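# Push chocolate bar row from steel table onto belt

## Task

Push the whole row of chocolate bars off the steel table and onto the white infeed belt; it counts as done only when each bar rests flat and lies entirely on the belt.

## Robot and tools

Robot: two arms, left_arm and right_arm, each ending in a sixteen-motor four-digit hand (index, middle, ring, thumb). right_arm has a right hand and left_arm a mirrored left hand. Both bases sit at table height: left_arm at (+0.028, +0.231, 0) m, right_arm at (+0.047, -0.228, 0) m, each turned very slightly about z.

Scene frame: origin on the table top, halfway between the arms' nominal bases; +z up, +x out over the table, +y toward left_arm. Image left/right does not match arm names. Fixed cameras and the table are given in this frame. Each arm's reported hand pose, targets and offsets use that arm's own base frame, whose axes are nearly parallel to the scene axes.

Hand point axes (right hand): +z runs along straight fingers toward the tips; +x runs across the palm away from the thumb; +y points out of the back of the hand, so the palm face is on -y (palm surface at y = -0.062 m). On the left hand +x points toward the thumb. Fingertips reach about 0.12 m beyond the hand point when straight. A rigid mast on the palm side of the wrist can strike things.

Tool execute_actions(actions, cameras). actions is a list of actions; each action is a list of 1 to 15 rows; each row is one control step of 1/30 s, and a short action repeats its last row to fill 15 steps (0.5 s). Every row is one flat list of 48 numbers, each in [-1, 1], covering both arms even if one is idle, in this order:
- 1-6: left_arm dx, dy, dz, rx, ry, rz.
- 7-22: left hand hinge goals: index_mcp, index_abd, index_pip, index_dip, middle_mcp, middle_abd, middle_pip, middle_dip, ring_mcp, ring_abd, ring_pip, ring_dip, thumb_cmc, thumb_axl, thumb_mcp, thumb_ipl.
- 23-24: left current_limit, speed.
- 25-30: right_arm dx, dy, dz, rx, ry, rz.
- 31-46: right hand hinge goals, same order.
- 47-48: right current_limit, speed.

Arm numbers are offsets, not poses: each row gives the target relative to the arm's Hand target at the start of that action (rows do not accumulate on each other within an action, but the next action starts from the new target, so repeating an offset moves further). Axes are the arm's base axes; 1.0 equals 0.6 m for dx, dy, dz and 180 degrees for the rotation vector rx, ry, rz, which turns about the target position. All zeros means hold the current target. Orientation commands are clipped to 40 degrees from the measured orientation each step. The hand point often stops short of the target, and the elbow sags under load, so command extra height or send the leftover distance as a new offset; very small moves may not start.

Hand numbers are absolute goal angles, scaled linearly between each hinge's two stops, not offsets. Straight values: finger _mcp +0.75, _abd 0.00, _pip +0.58, _dip +0.70; thumb_cmc +0.71, thumb_axl +0.68, thumb_mcp +0.23, thumb_ipl +0.17. Lower numbers curl fingers toward the palm. A zero is a real goal, so to leave a hand unchanged resend its hand_goal, hand_current_limit and hand_speed from the last result. current_limit maps -1..+1 to 0..550 mA (floor 11 mA); speed sets motor rate to (speed+1)/2 of 8.5 rad/s. Initial values are +0.4 and -0.6; settings persist until changed.

cameras: list of names (cam_head_left, cam_head_right, cam_high, or "all"); an empty actions list returns all images by default. All images are 672x504. Unknown names invalidate the call.

Results per arm: end_effector_position (m) and end_effector_quat_wxyz in base frame; Hand target (the commanded pose after clipping, basis for the next offsets); joint positions, velocities (may read "within noise"), torques (include gravity, noisy, joints 3 and 4 wrap at ±28 N m); motor temperatures; per hand motor hand_goal, hand_measured, hand_current_ma, hand_state (moving, goal, blocked, overload), plus hand_current_limit and hand_speed. Reported poses can be a few centimetres off.

zoom_image(camera, region): enlarges part of the newest image of cam_head_left, cam_head_right or cam_high; region is [x0, y0, x1, y1] in pixels, top-left origin, no more than 504 wide or tall.

read_manual(section): returns only licence texts; moves nothing.

finished_scene(scene=1): ends the scene permanently; the bars must already be flat on the belt and stay there unaided.

Cautions: anything ending up off the table fails the task. Avoid slamming, hard hits on fixed or heavy objects, long falls and very hard pushes. Keep the two arms and hands from touching or squeezing each other. A hand motor drawing 495 mA or more for 5 s total shuts down for 10 s; pushing into unreachable poses, holding loads or staying stretched out heats arm motors, and at 100 °C that arm goes limp for 30 s or more (MOTOR HOT warns at 85 °C). To stop pressing on something, command the target back past the hand point. Loose objects may get nudged occasionally. The robot keeps its last command while you think.

Each tool is called after ">>>" in YAML: its name, and indented under it one key for each argument.

## Session

>>> execute_actions:
  actions: []

Scene clock: 0.00 s.
left_arm: end_effector_position=(+0.6577, -0.1453, +0.3669) hand_goal=(+0.754, +0.000, +0.576, +0.696, +0.754, +0.000, +0.576, +0.696, +0.754, +0.000, +0.576, +0.696, +0.714, +0.678, +0.226, +0.168) hand_measured=(+0.754, +0.000, +0.576, +0.696, +0.754, +0.000, +0.576, +0.696, +0.754, +0.000, +0.576, +0.696, +0.714, +0.678, +0.226, +0.168) hand_current_ma=(+0, +0, +0, +0, +0, +0, +0, +0, +0, +0, +0, +0, +0, +0, +0, +0) hand_state=(goal, goal, goal, goal, goal, goal, goal, goal, goal, goal, goal, goal, goal, goal, goal, goal) hand_current_limit=0.40 hand_speed=-0.60 end_effector_quat_wxyz=(+0.270, +0.589, +0.289, +0.704) | right_arm: end_effector_position=(+0.5074, -0.0964, +0.2005) hand_goal=(+0.754, +0.000, +0.576, +0.696, +0.754, +0.000, +0.576, +0.696, +0.754, +0.000, +0.576, +0.696, +0.714, +0.678, +0.226, +0.168) hand_measured=(+0.754, +0.000, +0.576, +0.696, +0.754, +0.000, +0.576, +0.696, +0.754, +0.000, +0.576, +0.696, +0.714, +0.678, +0.226, +0.168) hand_current_ma=(+0, +0, +0, +0, +0, +0, +0, +0, +0, +0, +0, +0, +0, +0, +0, +0) hand_state=(goal, goal, goal, goal, goal, goal, goal, goal, goal, goal, goal, goal, goal, goal, goal, goal) hand_current_limit=0.40 hand_speed=-0.60 end_effector_quat_wxyz=(-0.065, +0.175, +0.906, +0.381)
Joint positions: left_arm=[-0.235 1.701 1.016 0.832 -0.32 0.795] | right_arm=[-0.536 1.879 1.523 -1.677 -0.669 -1.889]
Joint velocities: within noise
Joint torques (N m): no reading
Motor temperatures (°C): left_arm=[30 33 35 34 30 28] | right_arm=[32 33 31 31 29 32]
Heat: left arm: hottest elbow 35 °C; right arm: hottest shoulder 33 °C.
Hand target: left_arm +0.6590, -0.1456, +0.3841; +0.278, +0.576, +0.287, +0.713 | right_arm +0.5123, -0.0993, +0.2110; -0.052, +0.171, +0.909, +0.376

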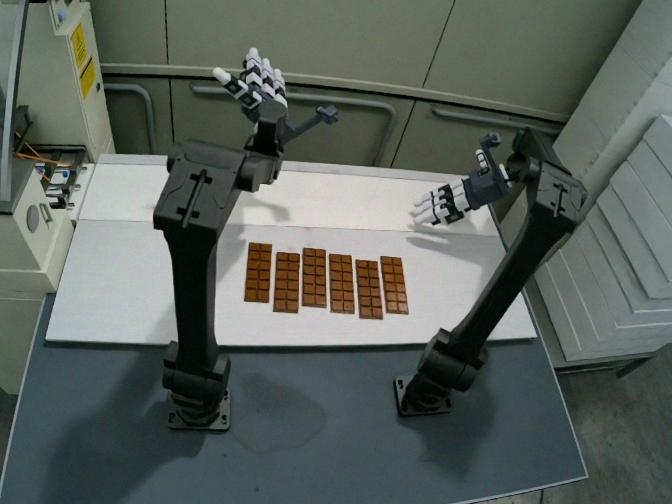

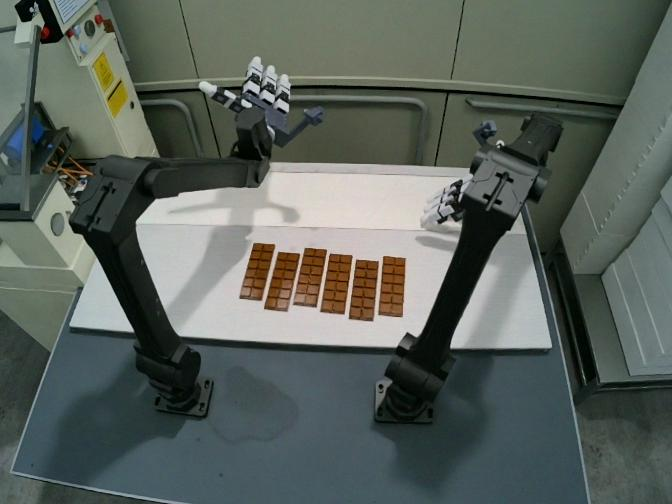

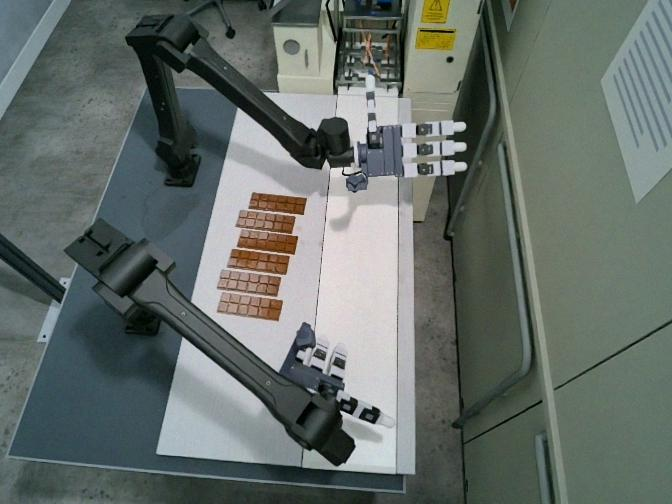

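>>> zoom_image:
  camera: "cam_high"
  region: [190, 170, 420, 342]

>>> zoom_image:
  camera: "cam_head_right"
  region: [220, 220, 430, 370]

>>> zoom_image:
  camera: "cam_high"
  region: [140, 340, 430, 500]

Scaled by 2.191.

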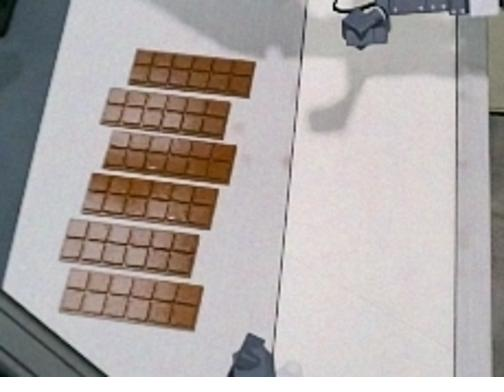

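Scaled by 2.400.

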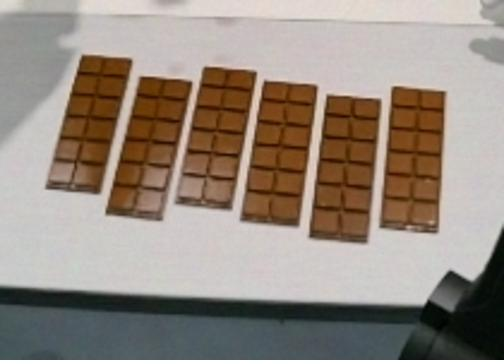

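Scaled by 1.738.

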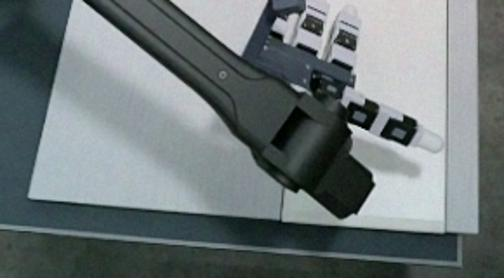

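>>> execute_actions:
  actions:
    - [[-0.098,0,-0.085,-0.0533,0.1482,0.0465,0.75,0.21,0.58,0.7,0.75,0,0.58,0.7,0.75,-0.21,0.58,0.7,0.71,0.68,0.23,0.17,0.4,-0.6,-0.055,0.02,0.02,-0.0646,0.0573,-0.0839,0.75,0.21,0.58,0.7,0.75,0,0.58,0.7,0.75,-0.21,0.58,0.7,0.71,0.68,0.23,0.17,0.4,-0.6]]
    - [[-0.098,0,-0.085,-0.0533,0.1482,0.0465,0.75,0.21,0.58,0.7,0.75,0,0.58,0.7,0.75,-0.21,0.58,0.7,0.71,0.68,0.23,0.17,0.4,-0.6,-0.055,0.02,0.02,-0.0646,0.0573,-0.0839,0.75,0.21,0.58,0.7,0.75,0,0.58,0.7,0.75,-0.21,0.58,0.7,0.71,0.68,0.23,0.17,0.4,-0.6]]
    - [[-0.098,0,-0.085,-0.0533,0.1482,0.0465,0.75,0.21,0.58,0.7,0.75,0,0.58,0.7,0.75,-0.21,0.58,0.7,0.71,0.68,0.23,0.17,0.4,-0.6,-0.055,0.02,0.02,-0.0646,0.0573,-0.0839,0.75,0.21,0.58,0.7,0.75,0,0.58,0.7,0.75,-0.21,0.58,0.7,0.71,0.68,0.23,0.17,0.4,-0.6]]
    - [[-0.098,0,-0.085,-0.0533,0.1482,0.0465,0.75,0.21,0.58,0.7,0.75,0,0.58,0.7,0.75,-0.21,0.58,0.7,0.71,0.68,0.23,0.17,0.4,-0.6,-0.055,0.02,0.02,-0.0646,0.0573,-0.0839,0.75,0.21,0.58,0.7,0.75,0,0.58,0.7,0.75,-0.21,0.58,0.7,0.71,0.68,0.23,0.17,0.4,-0.6]]
  cameras: ["all"]

Scene clock: 295.73 s.
left_arm: end_effector_position=(+0.4111, -0.1424, +0.1631) hand_goal=(+0.750, +0.210, +0.580, +0.700, +0.750, +0.000, +0.580, +0.700, +0.750, -0.210, +0.580, +0.700, +0.710, +0.680, +0.230, +0.170) hand_measured=(+0.748, +0.206, +0.580, +0.698, +0.748, +0.000, +0.580, +0.698, +0.748, -0.210, +0.580, +0.698, +0.710, +0.678, +0.228, +0.168) hand_current_ma=(-3, -7, +0, -4, -3, +0, +0, -4, -3, +0, +0, -3, +0, -5, -6, -5) hand_state=(goal, goal, goal, goal, goal, goal, goal, goal, goal, goal, goal, goal, goal, goal, goal, goal) hand_current_limit=0.40 hand_speed=-0.60 end_effector_quat_wxyz=(-0.107, +0.704, +0.695, -0.097) | right_arm: end_effector_position=(+0.3834, -0.0555, +0.2620) hand_goal=(+0.750, +0.210, +0.580, +0.700, +0.750, +0.000, +0.580, +0.700, +0.750, -0.210, +0.580, +0.700, +0.710, +0.680, +0.230, +0.170) hand_measured=(+0.750, +0.210, +0.578, +0.698, +0.750, +0.000, +0.578, +0.698, +0.750, -0.206, +0.580, +0.698, +0.710, +0.678, +0.226, +0.168) hand_current_ma=(-3, -3, -4, -10, -1, +1, -5, -9, +0, +12, -3, -9, +3, -11, -24, -12) hand_state=(goal, goal, goal, goal, goal, goal, goal, goal, goal, goal, goal, goal, goal, goal, goal, goal) hand_current_limit=0.40 hand_speed=-0.60 end_effector_quat_wxyz=(-0.029, +0.704, +0.708, -0.039)
Joint positions: left_arm=[-0.414 1.499 1.265 -1.609 0.101 -0.387] | right_arm=[-0.095 1.184 1.208 -1.689 0.024 -0.1]
Joint torques (N m): left_arm=[0.67 -13.16 9.54 -1.21 0.13 -0.25] | right_arm=[0.21 -7.65 7.21 -0.27 0.25 0.13]
Motor temperatures (°C): left_arm=[30 35 45 29 28 26] | right_arm=[31 37 41 30 32 28]
Heat: left arm: hottest elbow 45 °C; right arm: hottest elbow 41 °C.
Hand target: left_arm +0.4238, -0.1455, +0.1802; -0.093, +0.701, +0.701, -0.093 | right_arm +0.3802, -0.0514, +0.2591; -0.092, +0.701, +0.701, -0.092
Off the commanded pose: left_arm 0.021 m, 2 deg | right_arm 0.006 m, 9 deg.
joint sent to its limit (right arm) — joint 4 (wrist pitch), lower limit. The joint targets are off in orientation, not in position.

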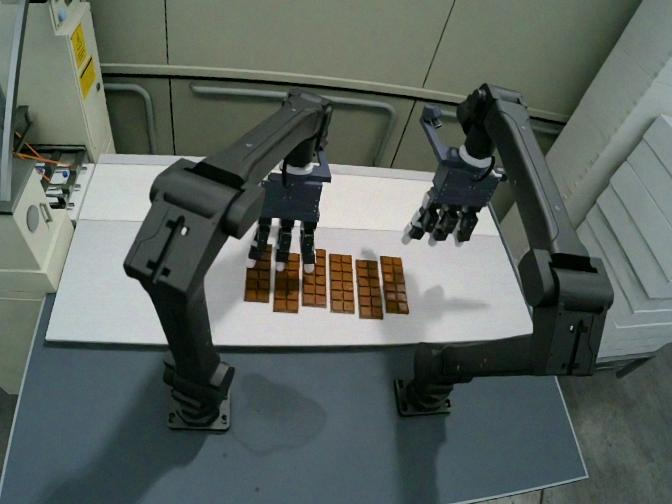

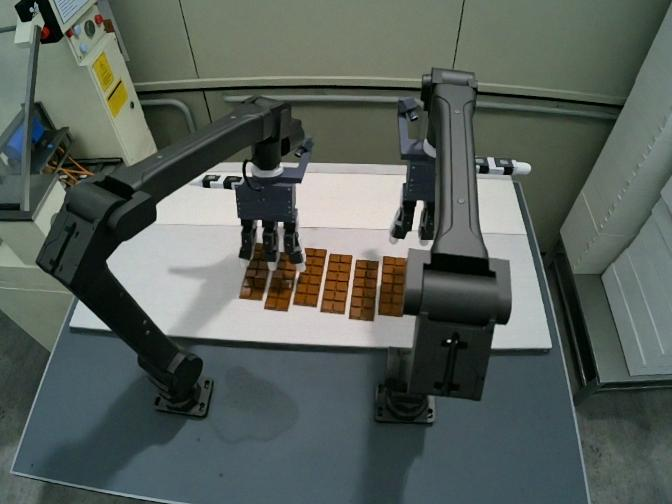

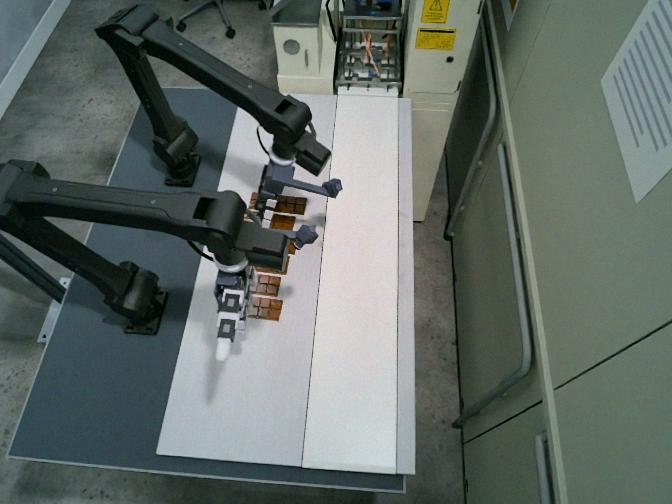

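>>> zoom_image:
  camera: "cam_head_right"
  region: [220, 200, 420, 350]

>>> zoom_image:
  camera: "cam_head_left"
  region: [220, 200, 420, 350]

>>> zoom_image:
  camera: "cam_high"
  region: [190, 140, 370, 275]

Scaled by 2.520.

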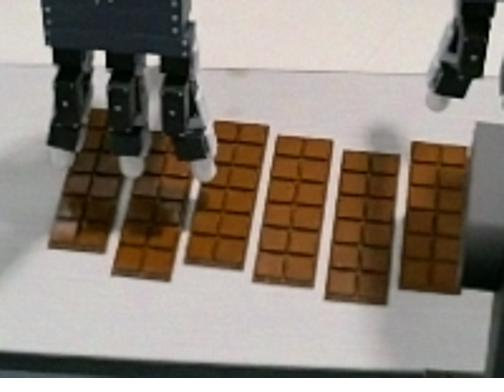

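Scaled by 2.520.

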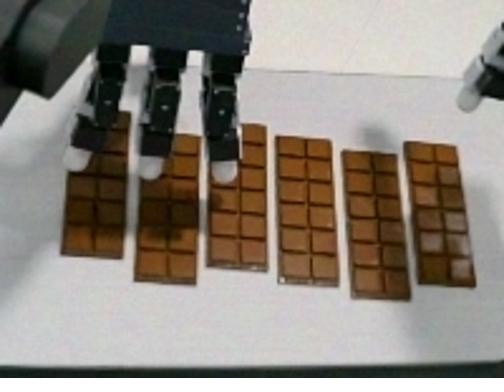

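Scaled by 2.800.

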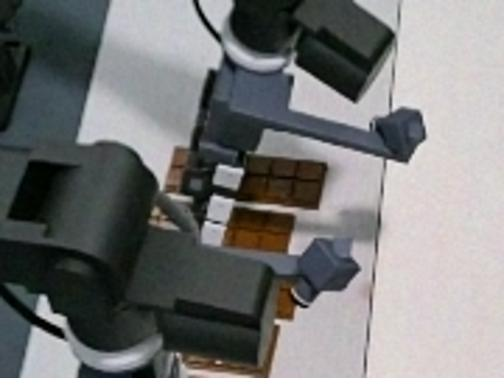

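>>> execute_actions:
  actions:
    - [[0.025,-0.023,-0.05,0,0,0,0.75,0.21,0.58,0.7,0.75,0,0.58,0.7,0.75,-0.21,0.58,0.7,0.71,0.68,0.23,0.17,0.4,-0.6,0,0,0,0,0,0,0.75,0.21,0.58,0.7,0.75,0,0.58,0.7,0.75,-0.21,0.58,0.7,0.71,0.68,0.23,0.17,0.4,-0.6]]
  cameras: ["cam_head_left", "cam_head_right"]

>>> zoom_image:
  camera: "cam_head_right"
  region: [220, 200, 420, 350]

>>> zoom_image:
  camera: "cam_head_left"
  region: [220, 200, 420, 350]

Scene clock: 351.43 s.
left_arm: end_effector_position=(+0.4239, -0.1488, +0.1380) hand_goal=(+0.750, +0.210, +0.580, +0.700, +0.750, +0.000, +0.580, +0.700, +0.750, -0.210, +0.580, +0.700, +0.710, +0.680, +0.230, +0.170) hand_measured=(+0.746, +0.206, +0.580, +0.698, +0.748, +0.000, +0.580, +0.698, +0.750, -0.206, +0.580, +0.700, +0.708, +0.678, +0.226, +0.168) hand_current_ma=(-5, -6, +0, -4, -5, +1, +0, -3, +0, +6, +1, -1, -2, -5, -7, -5) hand_state=(goal, goal, goal, goal, goal, goal, goal, goal, goal, goal, goal, goal, goal, goal, goal, goal) hand_current_limit=0.40 hand_speed=-0.60 end_effector_quat_wxyz=(-0.113, +0.699, +0.699, -0.101) | right_arm: end_effector_position=(+0.3832, -0.0557, +0.2620) hand_goal=(+0.750, +0.210, +0.580, +0.700, +0.750, +0.000, +0.580, +0.700, +0.750, -0.210, +0.580, +0.700, +0.710, +0.680, +0.230, +0.170) hand_measured=(+0.750, +0.210, +0.578, +0.698, +0.750, +0.000, +0.578, +0.698, +0.750, -0.206, +0.580, +0.698, +0.710, +0.678, +0.226, +0.168) hand_current_ma=(-3, -3, -4, -10, -1, +1, -5, -9, +0, +12, -3, -9, +3, -11, -24, -12) hand_state=(goal, goal, goal, goal, goal, goal, goal, goal, goal, goal, goal, goal, goal, goal, goal, goal) hand_current_limit=0.40 hand_speed=-0.60 end_effector_quat_wxyz=(-0.028, +0.707, +0.705, -0.039)
Joint positions: left_arm=[-0.415 1.563 1.27 -1.564 0.106 -0.401] | right_arm=[-0.094 1.184 1.208 -1.689 0.024 -0.09]
Joint torques (N m): left_arm=[-0.5 -13.86 8.81 -0.2 0.1 -0.28] | right_arm=[0.21 -7.53 7.28 -0.27 0.17 0.11]
Heat: left arm: hottest elbow 44 °C; right arm: hottest elbow 40 °C.
Hand target: left_arm +0.4387, -0.1593, +0.1503; -0.092, +0.701, +0.701, -0.093 | right_arm +0.3803, -0.0512, +0.2591; -0.092, +0.701, +0.701, -0.092
Off the commanded pose: left_arm 0.022 m, 3 deg | right_arm 0.006 m, 9 deg.
joint sent to its limit (right arm) — joint 4 (wrist pitch), lower limit. The joint targets are off in orientation, not in position.
Images, in order (width x height): cam_head_left 672x504, cam_head_right 672x504.

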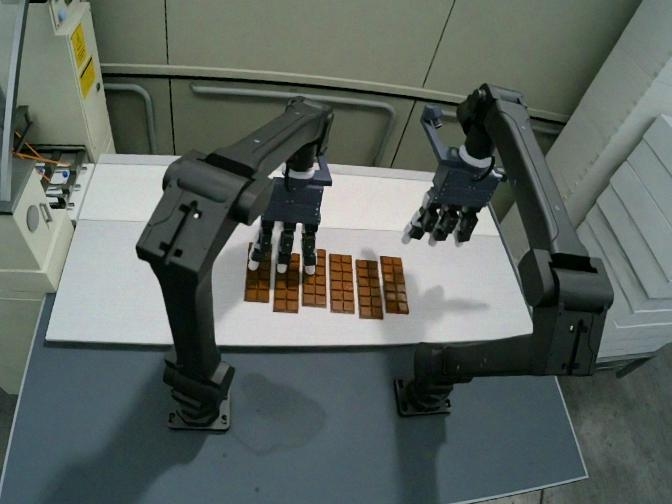

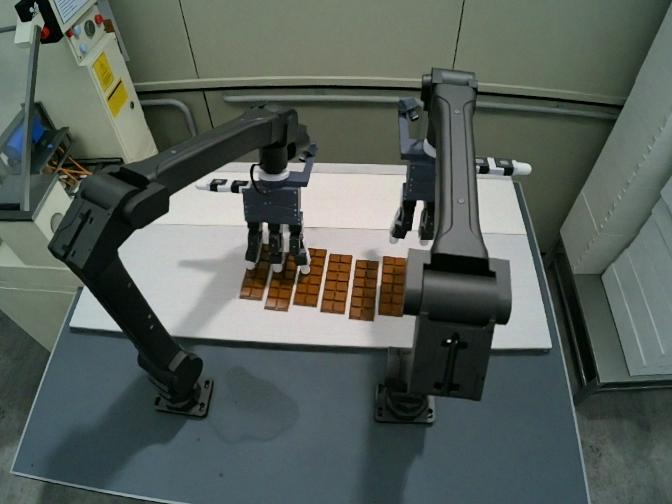

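Scaled by 2.520.

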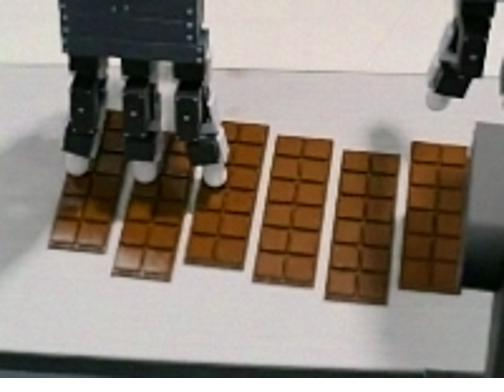

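Scaled by 2.520.

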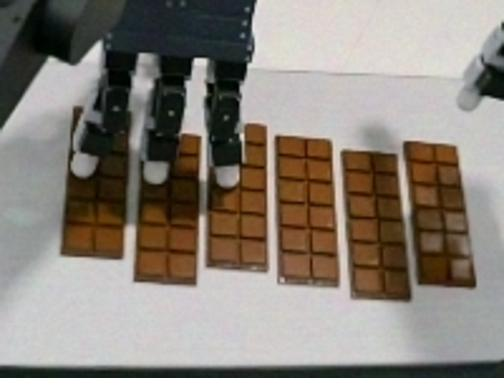

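>>> execute_actions:
  actions:
    - [[0.017,-0.025,-0.02,0,0,0,0.75,0.21,0.58,0.7,0.75,0,0.58,0.7,0.75,-0.21,0.58,0.7,0.71,0.68,0.23,0.17,0.4,-0.6,0,0,0,0,0,0,0.75,0.21,0.58,0.7,0.75,0,0.58,0.7,0.75,-0.21,0.58,0.7,0.71,0.68,0.23,0.17,0.4,-0.6]]
  cameras: ["cam_head_left", "cam_head_right"]

>>> zoom_image:
  camera: "cam_head_right"
  region: [220, 200, 420, 350]

>>> zoom_image:
  camera: "cam_head_left"
  region: [220, 200, 420, 350]

Scene clock: 367.93 s.
left_arm: end_effector_position=(+0.4311, -0.1585, +0.1367) hand_goal=(+0.750, +0.210, +0.580, +0.700, +0.750, +0.000, +0.580, +0.700, +0.750, -0.210, +0.580, +0.700, +0.710, +0.680, +0.230, +0.170) hand_measured=(+0.746, +0.206, +0.580, +0.698, +0.760, +0.012, +0.588, +0.704, +0.770, -0.192, +0.594, +0.706, +0.708, +0.678, +0.226, +0.168) hand_current_ma=(-5, -6, +0, -4, +26, +25, +17, +5, +54, +39, +32, +12, -2, -5, -7, -5) hand_state=(goal, goal, goal, goal, goal, goal, goal, goal, goal, goal, goal, goal, goal, goal, goal, goal) hand_current_limit=0.40 hand_speed=-0.60 end_effector_quat_wxyz=(-0.111, +0.699, +0.699, -0.099) | right_arm: end_effector_position=(+0.3832, -0.0558, +0.2620) hand_goal=(+0.750, +0.210, +0.580, +0.700, +0.750, +0.000, +0.580, +0.700, +0.750, -0.210, +0.580, +0.700, +0.710, +0.680, +0.230, +0.170) hand_measured=(+0.750, +0.210, +0.578, +0.698, +0.750, +0.000, +0.578, +0.698, +0.750, -0.206, +0.580, +0.698, +0.710, +0.678, +0.226, +0.168) hand_current_ma=(-3, -3, -4, -10, -1, +1, -5, -9, +0, +12, -3, -9, +3, -11, -24, -12) hand_state=(goal, goal, goal, goal, goal, goal, goal, goal, goal, goal, goal, goal, goal, goal, goal, goal) hand_current_limit=0.40 hand_speed=-0.60 end_effector_quat_wxyz=(-0.028, +0.707, +0.705, -0.039)
Joint positions: left_arm=[-0.43 1.587 1.295 -1.559 0.107 -0.416] | right_arm=[-0.094 1.184 1.208 -1.689 0.024 -0.09]
Joint torques (N m): left_arm=[-1.03 -12.16 8.75 0.64 0.31 -0.32] | right_arm=[0.21 -7.41 7.27 -0.27 0.18 0.11]
Heat: left arm: hottest elbow 44 °C; right arm: hottest elbow 40 °C.
Hand target: left_arm +0.4490, -0.1743, +0.1382; -0.092, +0.701, +0.701, -0.093 | right_arm +0.3803, -0.0513, +0.2591; -0.092, +0.701, +0.701, -0.092
Off the commanded pose: left_arm 0.024 m, 2 deg | right_arm 0.006 m, 9 deg.
joint sent to its limit (right arm) — joint 4 (wrist pitch), lower limit. The joint targets are off in orientation, not in position.
Images, in order (width x height): cam_head_left 672x504, cam_head_right 672x504.

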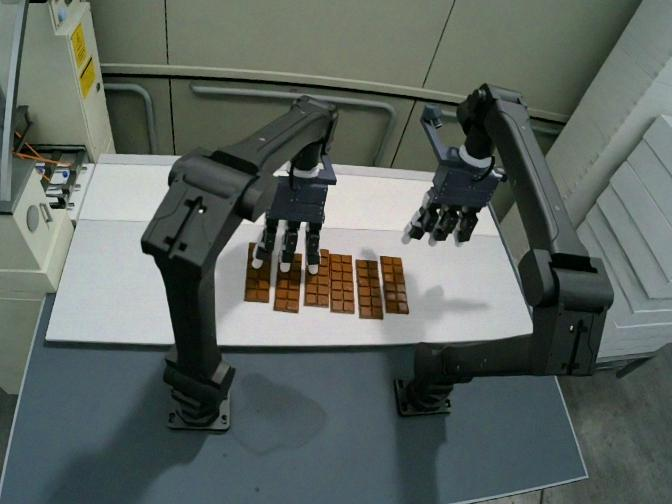

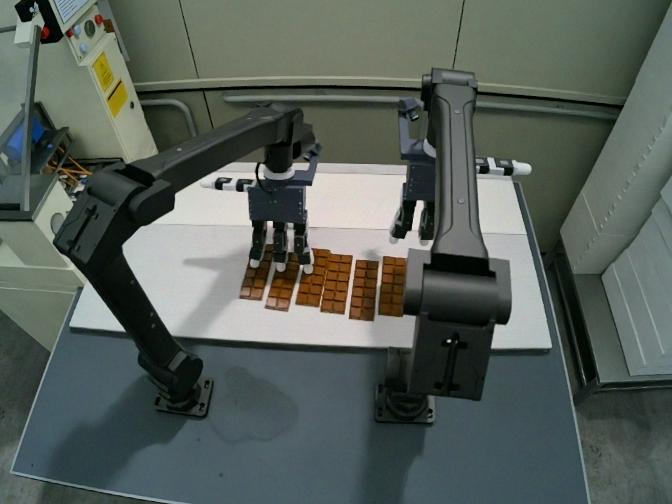

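Scaled by 2.520.

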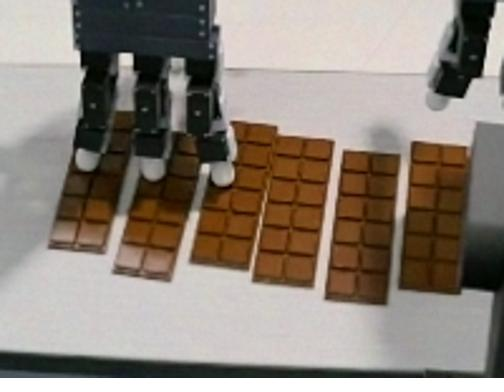

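Scaled by 2.520.

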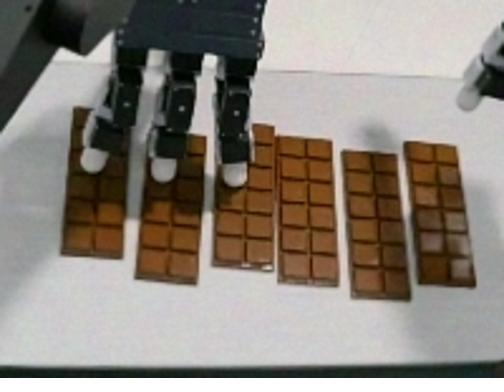

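>>> execute_actions:
  actions:
    - [[0.02,0.025,-0.02,0,0,0,0.75,0.21,0.58,0.7,0.75,0,0.58,0.7,0.75,-0.21,0.58,0.7,0.71,0.68,0.23,0.17,0.4,-0.6,0,0,0,0,0,0,0.75,0.21,0.58,0.7,0.75,0,0.58,0.7,0.75,-0.21,0.58,0.7,0.71,0.68,0.23,0.17,0.4,-0.6]]

Scene clock: 407.53 s.
left_arm: end_effector_position=(+0.4386, -0.1557, +0.1342) hand_goal=(+0.750, +0.210, +0.580, +0.700, +0.750, +0.000, +0.580, +0.700, +0.750, -0.210, +0.580, +0.700, +0.710, +0.680, +0.230, +0.170) hand_measured=(+0.752, +0.206, +0.582, +0.700, +0.788, +0.010, +0.606, +0.712, +0.786, -0.202, +0.604, +0.712, +0.708, +0.678, +0.226, +0.168) hand_current_ma=(+1, -6, +2, +0, +118, +19, +72, +29, +112, +14, +66, +28, -2, -5, -7, -5) hand_state=(goal, goal, goal, goal, blocked, goal, blocked, goal, blocked, goal, blocked, goal, goal, goal, goal, goal) hand_current_limit=0.40 hand_speed=-0.60 end_effector_quat_wxyz=(-0.106, +0.702, +0.697, -0.100) | right_arm: end_effector_position=(+0.3832, -0.0558, +0.2620) hand_goal=(+0.750, +0.210, +0.580, +0.700, +0.750, +0.000, +0.580, +0.700, +0.750, -0.210, +0.580, +0.700, +0.710, +0.680, +0.230, +0.170) hand_measured=(+0.750, +0.210, +0.578, +0.698, +0.750, +0.000, +0.578, +0.698, +0.750, -0.206, +0.580, +0.698, +0.710, +0.678, +0.226, +0.168) hand_current_ma=(-3, -3, -4, -10, -1, +1, -5, -9, +0, +12, -3, -9, +3, -11, -24, -12) hand_state=(goal, goal, goal, goal, goal, goal, goal, goal, goal, goal, goal, goal, goal, goal, goal, goal) hand_current_limit=0.40 hand_speed=-0.60 end_effector_quat_wxyz=(-0.028, +0.707, +0.705, -0.039)
Joint positions: left_arm=[-0.414 1.596 1.301 -1.547 0.108 -0.393] | right_arm=[-0.094 1.184 1.208 -1.689 0.024 -0.09]
Joint torques (N m): left_arm=[1.08 -11.34 7.94 1.17 -0.24 -0.14] | right_arm=[0.26 -7.47 7.27 -0.28 0.18 0.11]
Heat: left arm: hottest elbow 47 °C; right arm: hottest elbow 40 °C.
Hand target: left_arm +0.4610, -0.1593, +0.1263; -0.092, +0.701, +0.701, -0.093 | right_arm +0.3803, -0.0513, +0.2591; -0.092, +0.701, +0.701, -0.092
Off the commanded pose: left_arm 0.024 m, 2 deg | right_arm 0.006 m, 9 deg.
joint sent to its limit (right arm) — joint 4 (wrist pitch), lower limit. The joint targets are off in orientation, not in position.

>>> execute_actions:
  actions:
    - [[0.03,0.008,-0.012,-0.011,0,0,0.75,0.21,0.58,0.7,0.75,0,0.58,0.7,0.75,-0.21,0.58,0.7,0.71,0.68,0.23,0.17,0.4,-0.6,0,0,0,0,0,0,0.75,0.21,0.58,0.7,0.75,0,0.58,0.7,0.75,-0.21,0.58,0.7,0.71,0.68,0.23,0.17,0.4,-0.6]]
    - [[0.06,0.01,-0.005,0,0,0,0.75,0.21,0.58,0.7,0.75,0,0.58,0.7,0.75,-0.21,0.58,0.7,0.71,0.68,0.23,0.17,0.4,-0.6,0,0,0,0,0,0,0.75,0.21,0.58,0.7,0.75,0,0.58,0.7,0.75,-0.21,0.58,0.7,0.71,0.68,0.23,0.17,0.4,-0.6]]
  cameras: ["cam_head_left", "cam_head_right"]

>>> zoom_image:
  camera: "cam_head_right"
  region: [220, 200, 420, 350]

Scene clock: 417.07 s.
left_arm: end_effector_position=(+0.4856, -0.1484, +0.1285) hand_goal=(+0.750, +0.210, +0.580, +0.700, +0.750, +0.000, +0.580, +0.700, +0.750, -0.210, +0.580, +0.700, +0.710, +0.680, +0.230, +0.170) hand_measured=(+0.822, +0.218, +0.630, +0.734, +0.830, +0.000, +0.636, +0.728, +0.804, -0.220, +0.618, +0.718, +0.708, +0.678, +0.226, +0.168) hand_current_ma=(+267, +16, +155, +95, +301, +0, +182, +78, +185, -17, +109, +48, -2, -5, -7, -5) hand_state=(blocked, goal, blocked, blocked, blocked, goal, blocked, blocked, blocked, goal, blocked, goal, goal, goal, goal, goal) hand_current_limit=0.40 hand_speed=-0.60 end_effector_quat_wxyz=(-0.092, +0.698, +0.701, -0.117) | right_arm: end_effector_position=(+0.3832, -0.0558, +0.2620) hand_goal=(+0.750, +0.210, +0.580, +0.700, +0.750, +0.000, +0.580, +0.700, +0.750, -0.210, +0.580, +0.700, +0.710, +0.680, +0.230, +0.170) hand_measured=(+0.750, +0.210, +0.578, +0.698, +0.750, +0.000, +0.578, +0.698, +0.750, -0.206, +0.580, +0.698, +0.710, +0.678, +0.226, +0.168) hand_current_ma=(-3, -3, -4, -10, -1, +1, -5, -9, +0, +12, -3, -9, +3, -11, -24, -12) hand_state=(goal, goal, goal, goal, goal, goal, goal, goal, goal, goal, goal, goal, goal, goal, goal, goal) hand_current_limit=0.40 hand_speed=-0.60 end_effector_quat_wxyz=(-0.028, +0.707, +0.705, -0.039)
Joint positions: left_arm=[-0.346 1.697 1.415 -1.557 0.134 -0.332] | right_arm=[-0.094 1.184 1.208 -1.689 0.024 -0.09]
Joint torques (N m): left_arm=[1.49 -11.52 8.59 1.37 -0.74 0.07] | right_arm=[0.21 -7.47 7.27 -0.27 0.17 0.11]
Heat: left arm: hottest elbow 47 °C; right arm: hottest elbow 40 °C.
Hand target: left_arm +0.5150, -0.1485, +0.1161; -0.080, +0.703, +0.699, -0.105 | right_arm +0.3803, -0.0513, +0.2591; -0.092, +0.701, +0.701, -0.092
Off the commanded pose: left_arm 0.032 m, 2 deg | right_arm 0.006 m, 9 deg.
joint sent to its limit (right arm) — joint 4 (wrist pitch), lower limit. The joint targets are off in orientation, not in position.
Images, in order (width x height): cam_head_left 672x504, cam_head_right 672x504.

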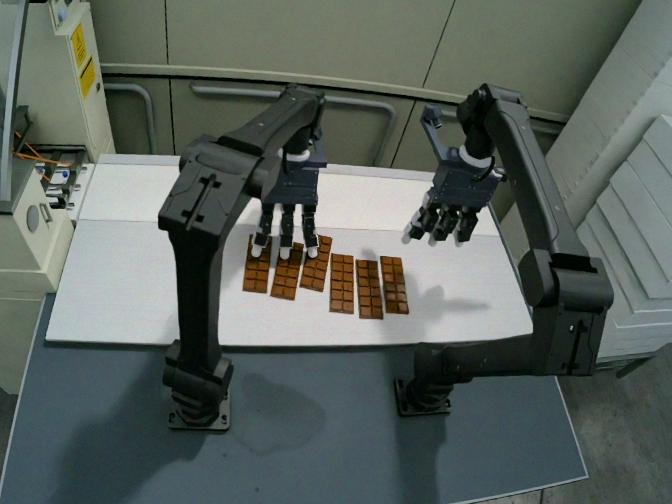

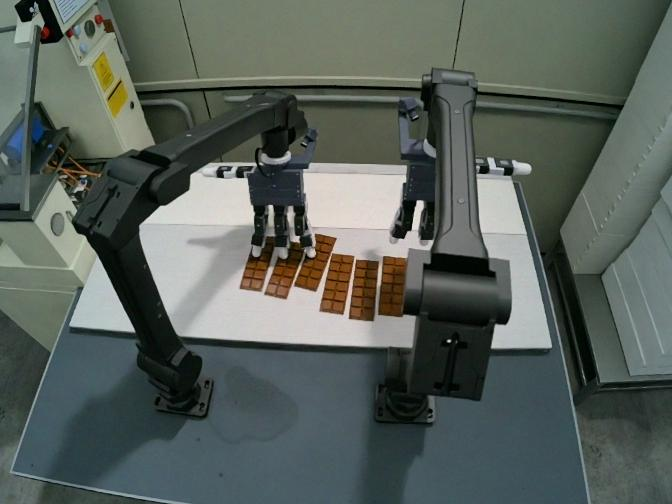

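Scaled by 2.520.

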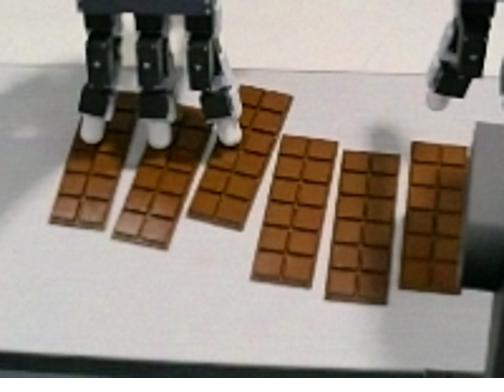

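>>> execute_actions:
  actions:
    - [[0.09,0.022,0.004,0,0,0,0.75,0.21,0.58,0.7,0.75,0,0.58,0.7,0.75,-0.21,0.58,0.7,0.71,0.68,0.23,0.17,0.4,-0.6,0,0.05,-0.05,0,0,0,0.75,0.21,0.58,0.7,0.75,0,0.58,0.7,0.75,-0.21,0.58,0.7,0.71,0.68,0.23,0.17,0.4,-0.6]]
    - [[0.09,0.022,0.002,0,0,0,0.75,0.21,0.58,0.7,0.75,0,0.58,0.7,0.75,-0.21,0.58,0.7,0.71,0.68,0.23,0.17,0.4,-0.6,0,0.05,-0.05,0,0,0,0.75,0.21,0.58,0.7,0.75,0,0.58,0.7,0.75,-0.21,0.58,0.7,0.71,0.68,0.23,0.17,0.4,-0.6]]
  cameras: ["cam_head_left", "cam_head_right"]

>>> zoom_image:
  camera: "cam_head_right"
  region: [220, 180, 420, 330]

Scene clock: 441.23 s.
left_arm: end_effector_position=(+0.6021, -0.1245, +0.1342) hand_goal=(+0.750, +0.210, +0.580, +0.700, +0.750, +0.000, +0.580, +0.700, +0.750, -0.210, +0.580, +0.700, +0.710, +0.680, +0.230, +0.170) hand_measured=(+0.822, +0.216, +0.630, +0.734, +0.828, -0.004, +0.636, +0.728, +0.790, -0.220, +0.612, +0.718, +0.708, +0.678, +0.226, +0.168) hand_current_ma=(+271, +11, +158, +97, +293, -6, +182, +78, +125, -17, +90, +48, -2, -5, -7, -5) hand_state=(blocked, goal, blocked, blocked, blocked, goal, blocked, blocked, blocked, goal, blocked, goal, goal, goal, goal, goal) hand_current_limit=0.40 hand_speed=-0.60 end_effector_quat_wxyz=(-0.083, +0.699, +0.702, -0.111) | right_arm: end_effector_position=(+0.3813, +0.0063, +0.2026) hand_goal=(+0.750, +0.210, +0.580, +0.700, +0.750, +0.000, +0.580, +0.700, +0.750, -0.210, +0.580, +0.700, +0.710, +0.680, +0.230, +0.170) hand_measured=(+0.748, +0.210, +0.578, +0.698, +0.748, +0.000, +0.578, +0.698, +0.748, -0.206, +0.580, +0.698, +0.710, +0.678, +0.226, +0.168) hand_current_ma=(-5, -3, -4, -10, -5, +1, -5, -9, -5, +11, -3, -9, +0, -11, -24, -12) hand_state=(goal, goal, goal, goal, goal, goal, goal, goal, goal, goal, goal, goal, goal, goal, goal, goal) hand_current_limit=0.40 hand_speed=-0.60 end_effector_quat_wxyz=(-0.088, +0.700, +0.703, -0.089)
Joint positions: left_arm=[-0.241 1.954 1.797 -1.673 0.105 -0.232] | right_arm=[0.086 1.291 1.16 -1.689 -0.019 0.078]
Joint torques (N m): left_arm=[1.08 -16.44 8.87 0.42 -0.53 0.05] | right_arm=[-0.5 -8.41 7.09 -0.31 -0.15 0.15]
Heat: left arm: hottest elbow 45 °C; right arm: hottest elbow 40 °C.
Hand target: left_arm +0.6231, -0.1222, +0.1197; -0.080, +0.703, +0.699, -0.105 | right_arm +0.3802, +0.0087, +0.1988; -0.092, +0.701, +0.701, -0.092
Off the commanded pose: left_arm 0.026 m, 1 deg | right_arm 0.005 m, 1 deg.
Images, in order (width x height): cam_head_left 672x504, cam_head_right 672x504.

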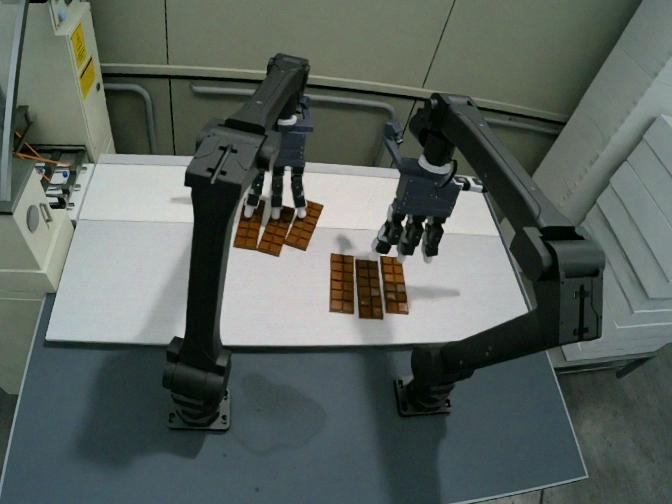

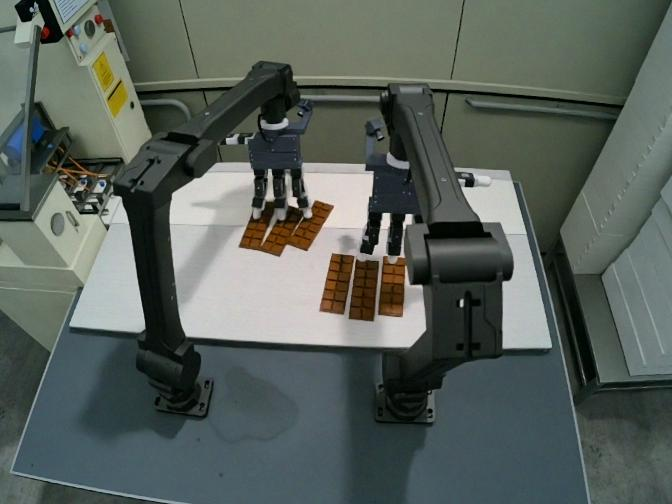

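Scaled by 2.520.

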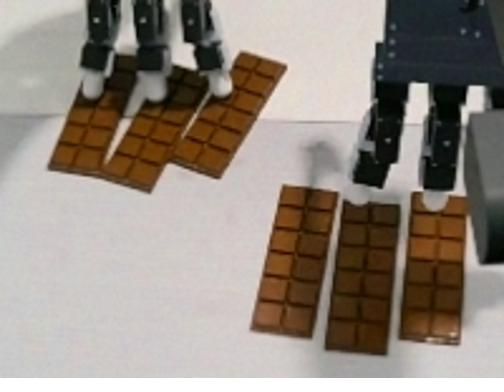

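>>> execute_actions:
  actions:
    - [[0.0875,0.033,0.004,0,0,0,0.75,0.21,0.58,0.7,0.75,0,0.58,0.7,0.75,-0.21,0.58,0.7,0.71,0.68,0.23,0.17,0.4,-0.6,0,0.047,-0.02,0,0,0,0.75,0.21,0.58,0.7,0.75,0,0.58,0.7,0.75,-0.21,0.58,0.7,0.71,0.68,0.23,0.17,0.4,-0.6]]
    - [[0.08,0.03,0.006,0,0,0,0.75,0.21,0.58,0.7,0.75,0,0.58,0.7,0.75,-0.21,0.58,0.7,0.71,0.68,0.23,0.17,0.4,-0.6,0,0.047,-0.02,0,0,0,0.75,0.21,0.58,0.7,0.75,0,0.58,0.7,0.75,-0.21,0.58,0.7,0.71,0.68,0.23,0.17,0.4,-0.6]]
  cameras: ["all"]

>>> zoom_image:
  camera: "cam_head_right"
  region: [220, 150, 440, 330]

>>> zoom_image:
  camera: "cam_high"
  region: [200, 120, 430, 310]

Scene clock: 487.27 s.
left_arm: end_effector_position=(+0.7103, -0.0906, +0.1540) hand_goal=(+0.750, +0.210, +0.580, +0.700, +0.750, +0.000, +0.580, +0.700, +0.750, -0.210, +0.580, +0.700, +0.710, +0.680, +0.230, +0.170) hand_measured=(+0.832, +0.198, +0.636, +0.738, +0.816, -0.008, +0.632, +0.728, +0.748, -0.212, +0.582, +0.702, +0.708, +0.678, +0.226, +0.168) hand_current_ma=(+314, -24, +181, +114, +236, -13, +165, +80, -2, -2, +3, +4, -2, -5, -7, -5) hand_state=(blocked, goal, blocked, blocked, blocked, goal, blocked, blocked, goal, goal, goal, goal, goal, goal, goal, goal) hand_current_limit=0.40 hand_speed=-0.60 end_effector_quat_wxyz=(-0.025, +0.701, +0.710, -0.066) | right_arm: end_effector_position=(+0.3795, +0.0627, +0.1816) hand_goal=(+0.750, +0.210, +0.580, +0.700, +0.750, +0.000, +0.580, +0.700, +0.750, -0.210, +0.580, +0.700, +0.710, +0.680, +0.230, +0.170) hand_measured=(+0.748, +0.210, +0.578, +0.698, +0.748, +0.000, +0.578, +0.698, +0.748, -0.206, +0.580, +0.698, +0.710, +0.678, +0.226, +0.168) hand_current_ma=(-5, -3, -4, -10, -5, +1, -5, -9, -6, +11, -3, -9, +0, -11, -24, -12) hand_state=(goal, goal, goal, goal, goal, goal, goal, goal, goal, goal, goal, goal, goal, goal, goal, goal) hand_current_limit=0.40 hand_speed=-0.60 end_effector_quat_wxyz=(-0.090, +0.700, +0.703, -0.088)
Joint positions: left_arm=[-0.158 2.143 2.141 -1.688 0.079 -0.167] | right_arm=[0.245 1.32 1.132 -1.627 -0.062 0.232]
Joint torques (N m): left_arm=[1.26 -18.08 9.14 -0.38 -0.44 0.23] | right_arm=[-0.44 -8.29 6.83 0.09 -0.11 0.11]
Heat: left arm: hottest elbow 44 °C; right arm: hottest elbow 38 °C.
Hand target: left_arm +0.7236, -0.0842, +0.1258; -0.080, +0.703, +0.699, -0.105 | right_arm +0.3802, +0.0651, +0.1749; -0.092, +0.701, +0.701, -0.092
Off the commanded pose: left_arm 0.032 m, 8 deg | right_arm 0.007 m, 1 deg.
joint sent to its limit (left arm) — joint 4 (wrist pitch), lower limit. The joint targets are off in orientation, not in position.

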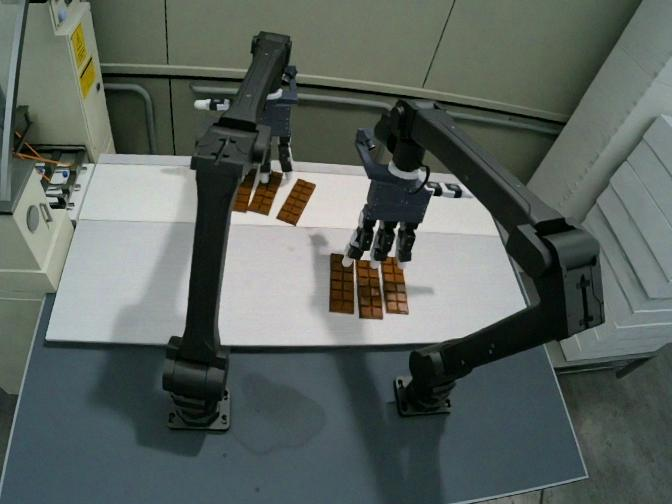

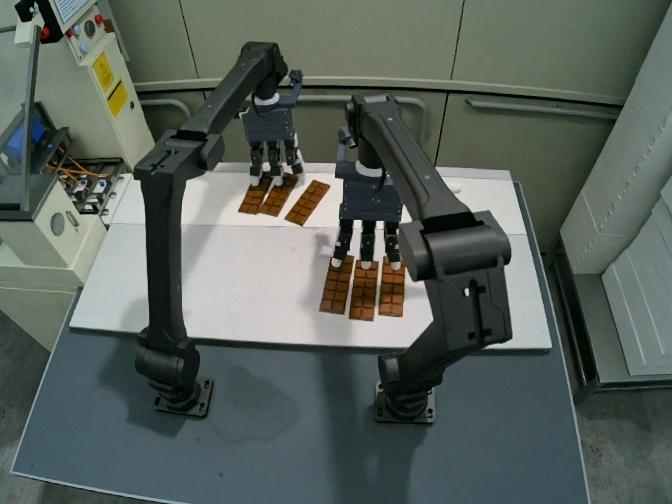

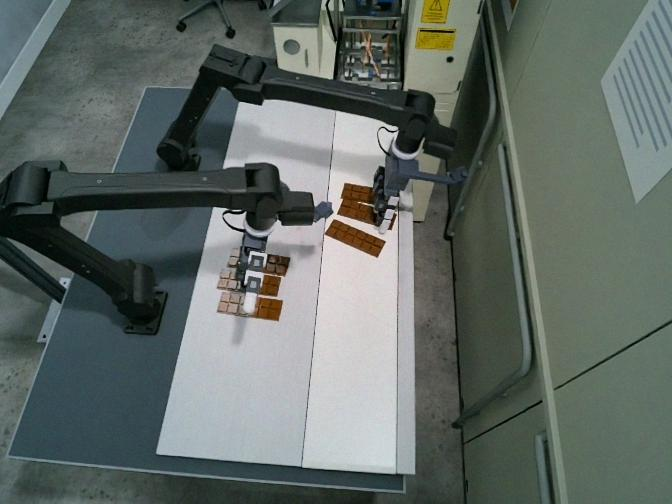

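Scaled by 2.291.

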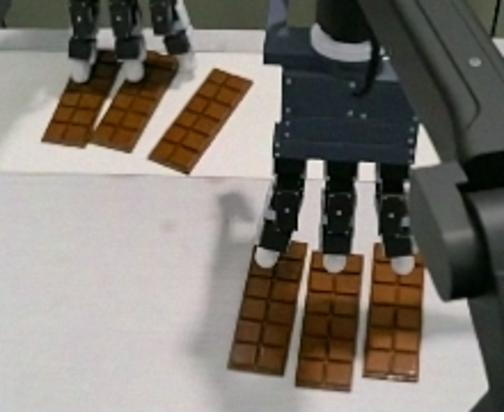

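Scaled by 2.191.

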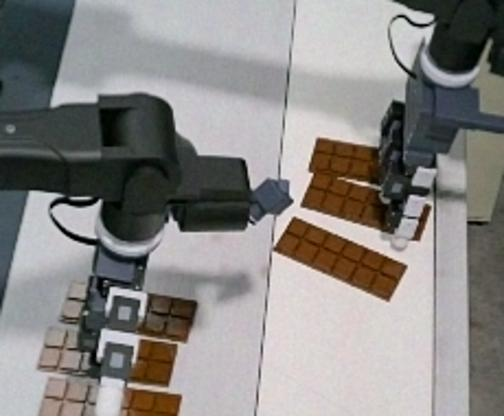

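>>> execute_actions:
  actions:
    - [[-0.055,0,0,0,0,0,0.75,0.21,0.58,0.7,0.75,0,0.58,0.7,0.75,-0.21,0.58,0.7,0.71,0.68,0.23,0.17,0.4,-0.6,0,0,-0.05,0,0,0,0.75,0.21,0.58,0.7,0.75,0,0.58,0.7,0.75,-0.21,0.58,0.7,0.71,0.68,0.23,0.17,0.4,-0.6]]
  cameras: ["cam_head_right", "cam_high"]

>>> zoom_image:
  camera: "cam_high"
  region: [280, 150, 430, 280]

>>> zoom_image:
  camera: "cam_head_right"
  region: [220, 150, 440, 330]

Scene clock: 523.73 s.
left_arm: end_effector_position=(+0.6960, -0.0897, +0.1556) hand_goal=(+0.750, +0.210, +0.580, +0.700, +0.750, +0.000, +0.580, +0.700, +0.750, -0.210, +0.580, +0.700, +0.710, +0.680, +0.230, +0.170) hand_measured=(+0.778, +0.194, +0.604, +0.718, +0.760, -0.012, +0.590, +0.708, +0.748, -0.212, +0.582, +0.702, +0.708, +0.678, +0.226, +0.168) hand_current_ma=(+85, -33, +64, +43, +21, -23, +23, +14, -2, -2, +3, +4, -2, -5, -7, -5) hand_state=(blocked, goal, blocked, goal, goal, goal, goal, goal, goal, goal, goal, goal, goal, goal, goal, goal) hand_current_limit=0.40 hand_speed=-0.60 end_effector_quat_wxyz=(-0.031, +0.705, +0.705, -0.072) | right_arm: end_effector_position=(+0.3798, +0.0627, +0.1503) hand_goal=(+0.750, +0.210, +0.580, +0.700, +0.750, +0.000, +0.580, +0.700, +0.750, -0.210, +0.580, +0.700, +0.710, +0.680, +0.230, +0.170) hand_measured=(+0.748, +0.210, +0.578, +0.698, +0.748, +0.000, +0.578, +0.698, +0.748, -0.206, +0.580, +0.698, +0.710, +0.678, +0.226, +0.168) hand_current_ma=(-6, -3, -4, -10, -7, +1, -5, -9, -7, +11, -3, -9, +0, -11, -24, -12) hand_state=(goal, goal, goal, goal, goal, goal, goal, goal, goal, goal, goal, goal, goal, goal, goal, goal) hand_current_limit=0.40 hand_speed=-0.60 end_effector_quat_wxyz=(-0.091, +0.700, +0.703, -0.090)
Joint positions: left_arm=[-0.158 2.107 2.088 -1.688 0.08 -0.153] | right_arm=[0.245 1.343 1.069 -1.545 -0.062 0.233]
Joint torques (N m): left_arm=[0.56 -20.78 5 -0.43 -0.4 -0.03] | right_arm=[-0.44 -8.7 6.75 0.16 -0.11 0.12]
Heat: left arm: hottest elbow 46 °C; right arm: hottest elbow 37 °C.
Hand target: left_arm +0.6906, -0.0843, +0.1258; -0.080, +0.703, +0.699, -0.105 | right_arm +0.3803, +0.0651, +0.1450; -0.092, +0.701, +0.701, -0.092
Off the commanded pose: left_arm 0.031 m, 7 deg | right_arm 0.006 m, 0 deg.
joint sent to its limit (left arm) — joint 4 (wrist pitch), lower limit. The joint targets are off in orientation, not in position.
Images, in order (width x height): cam_head_right 672x504, cam_high 672x504.

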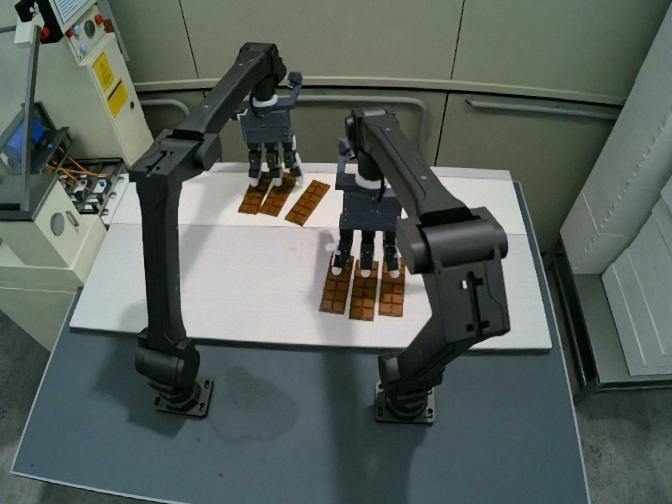

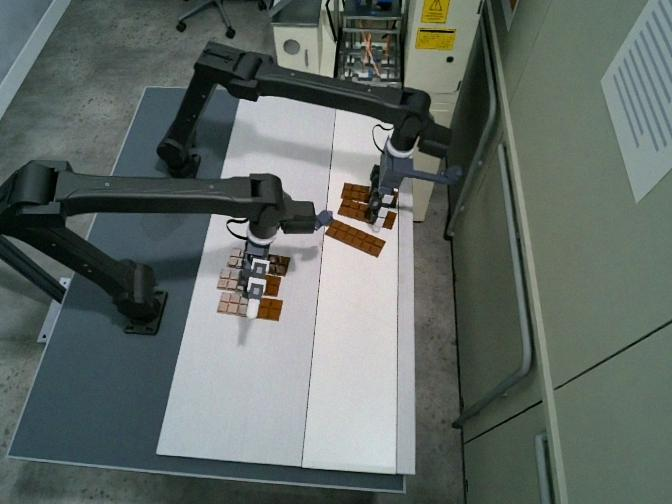

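Scaled by 3.360.

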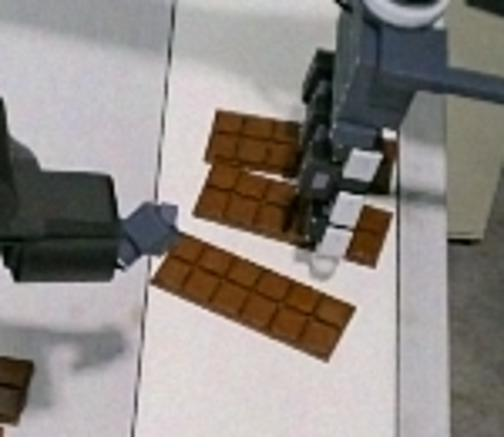

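Scaled by 2.291.

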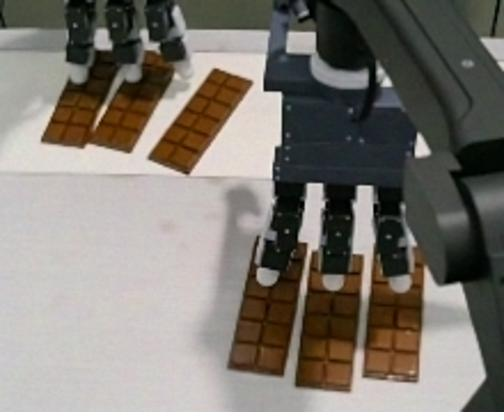

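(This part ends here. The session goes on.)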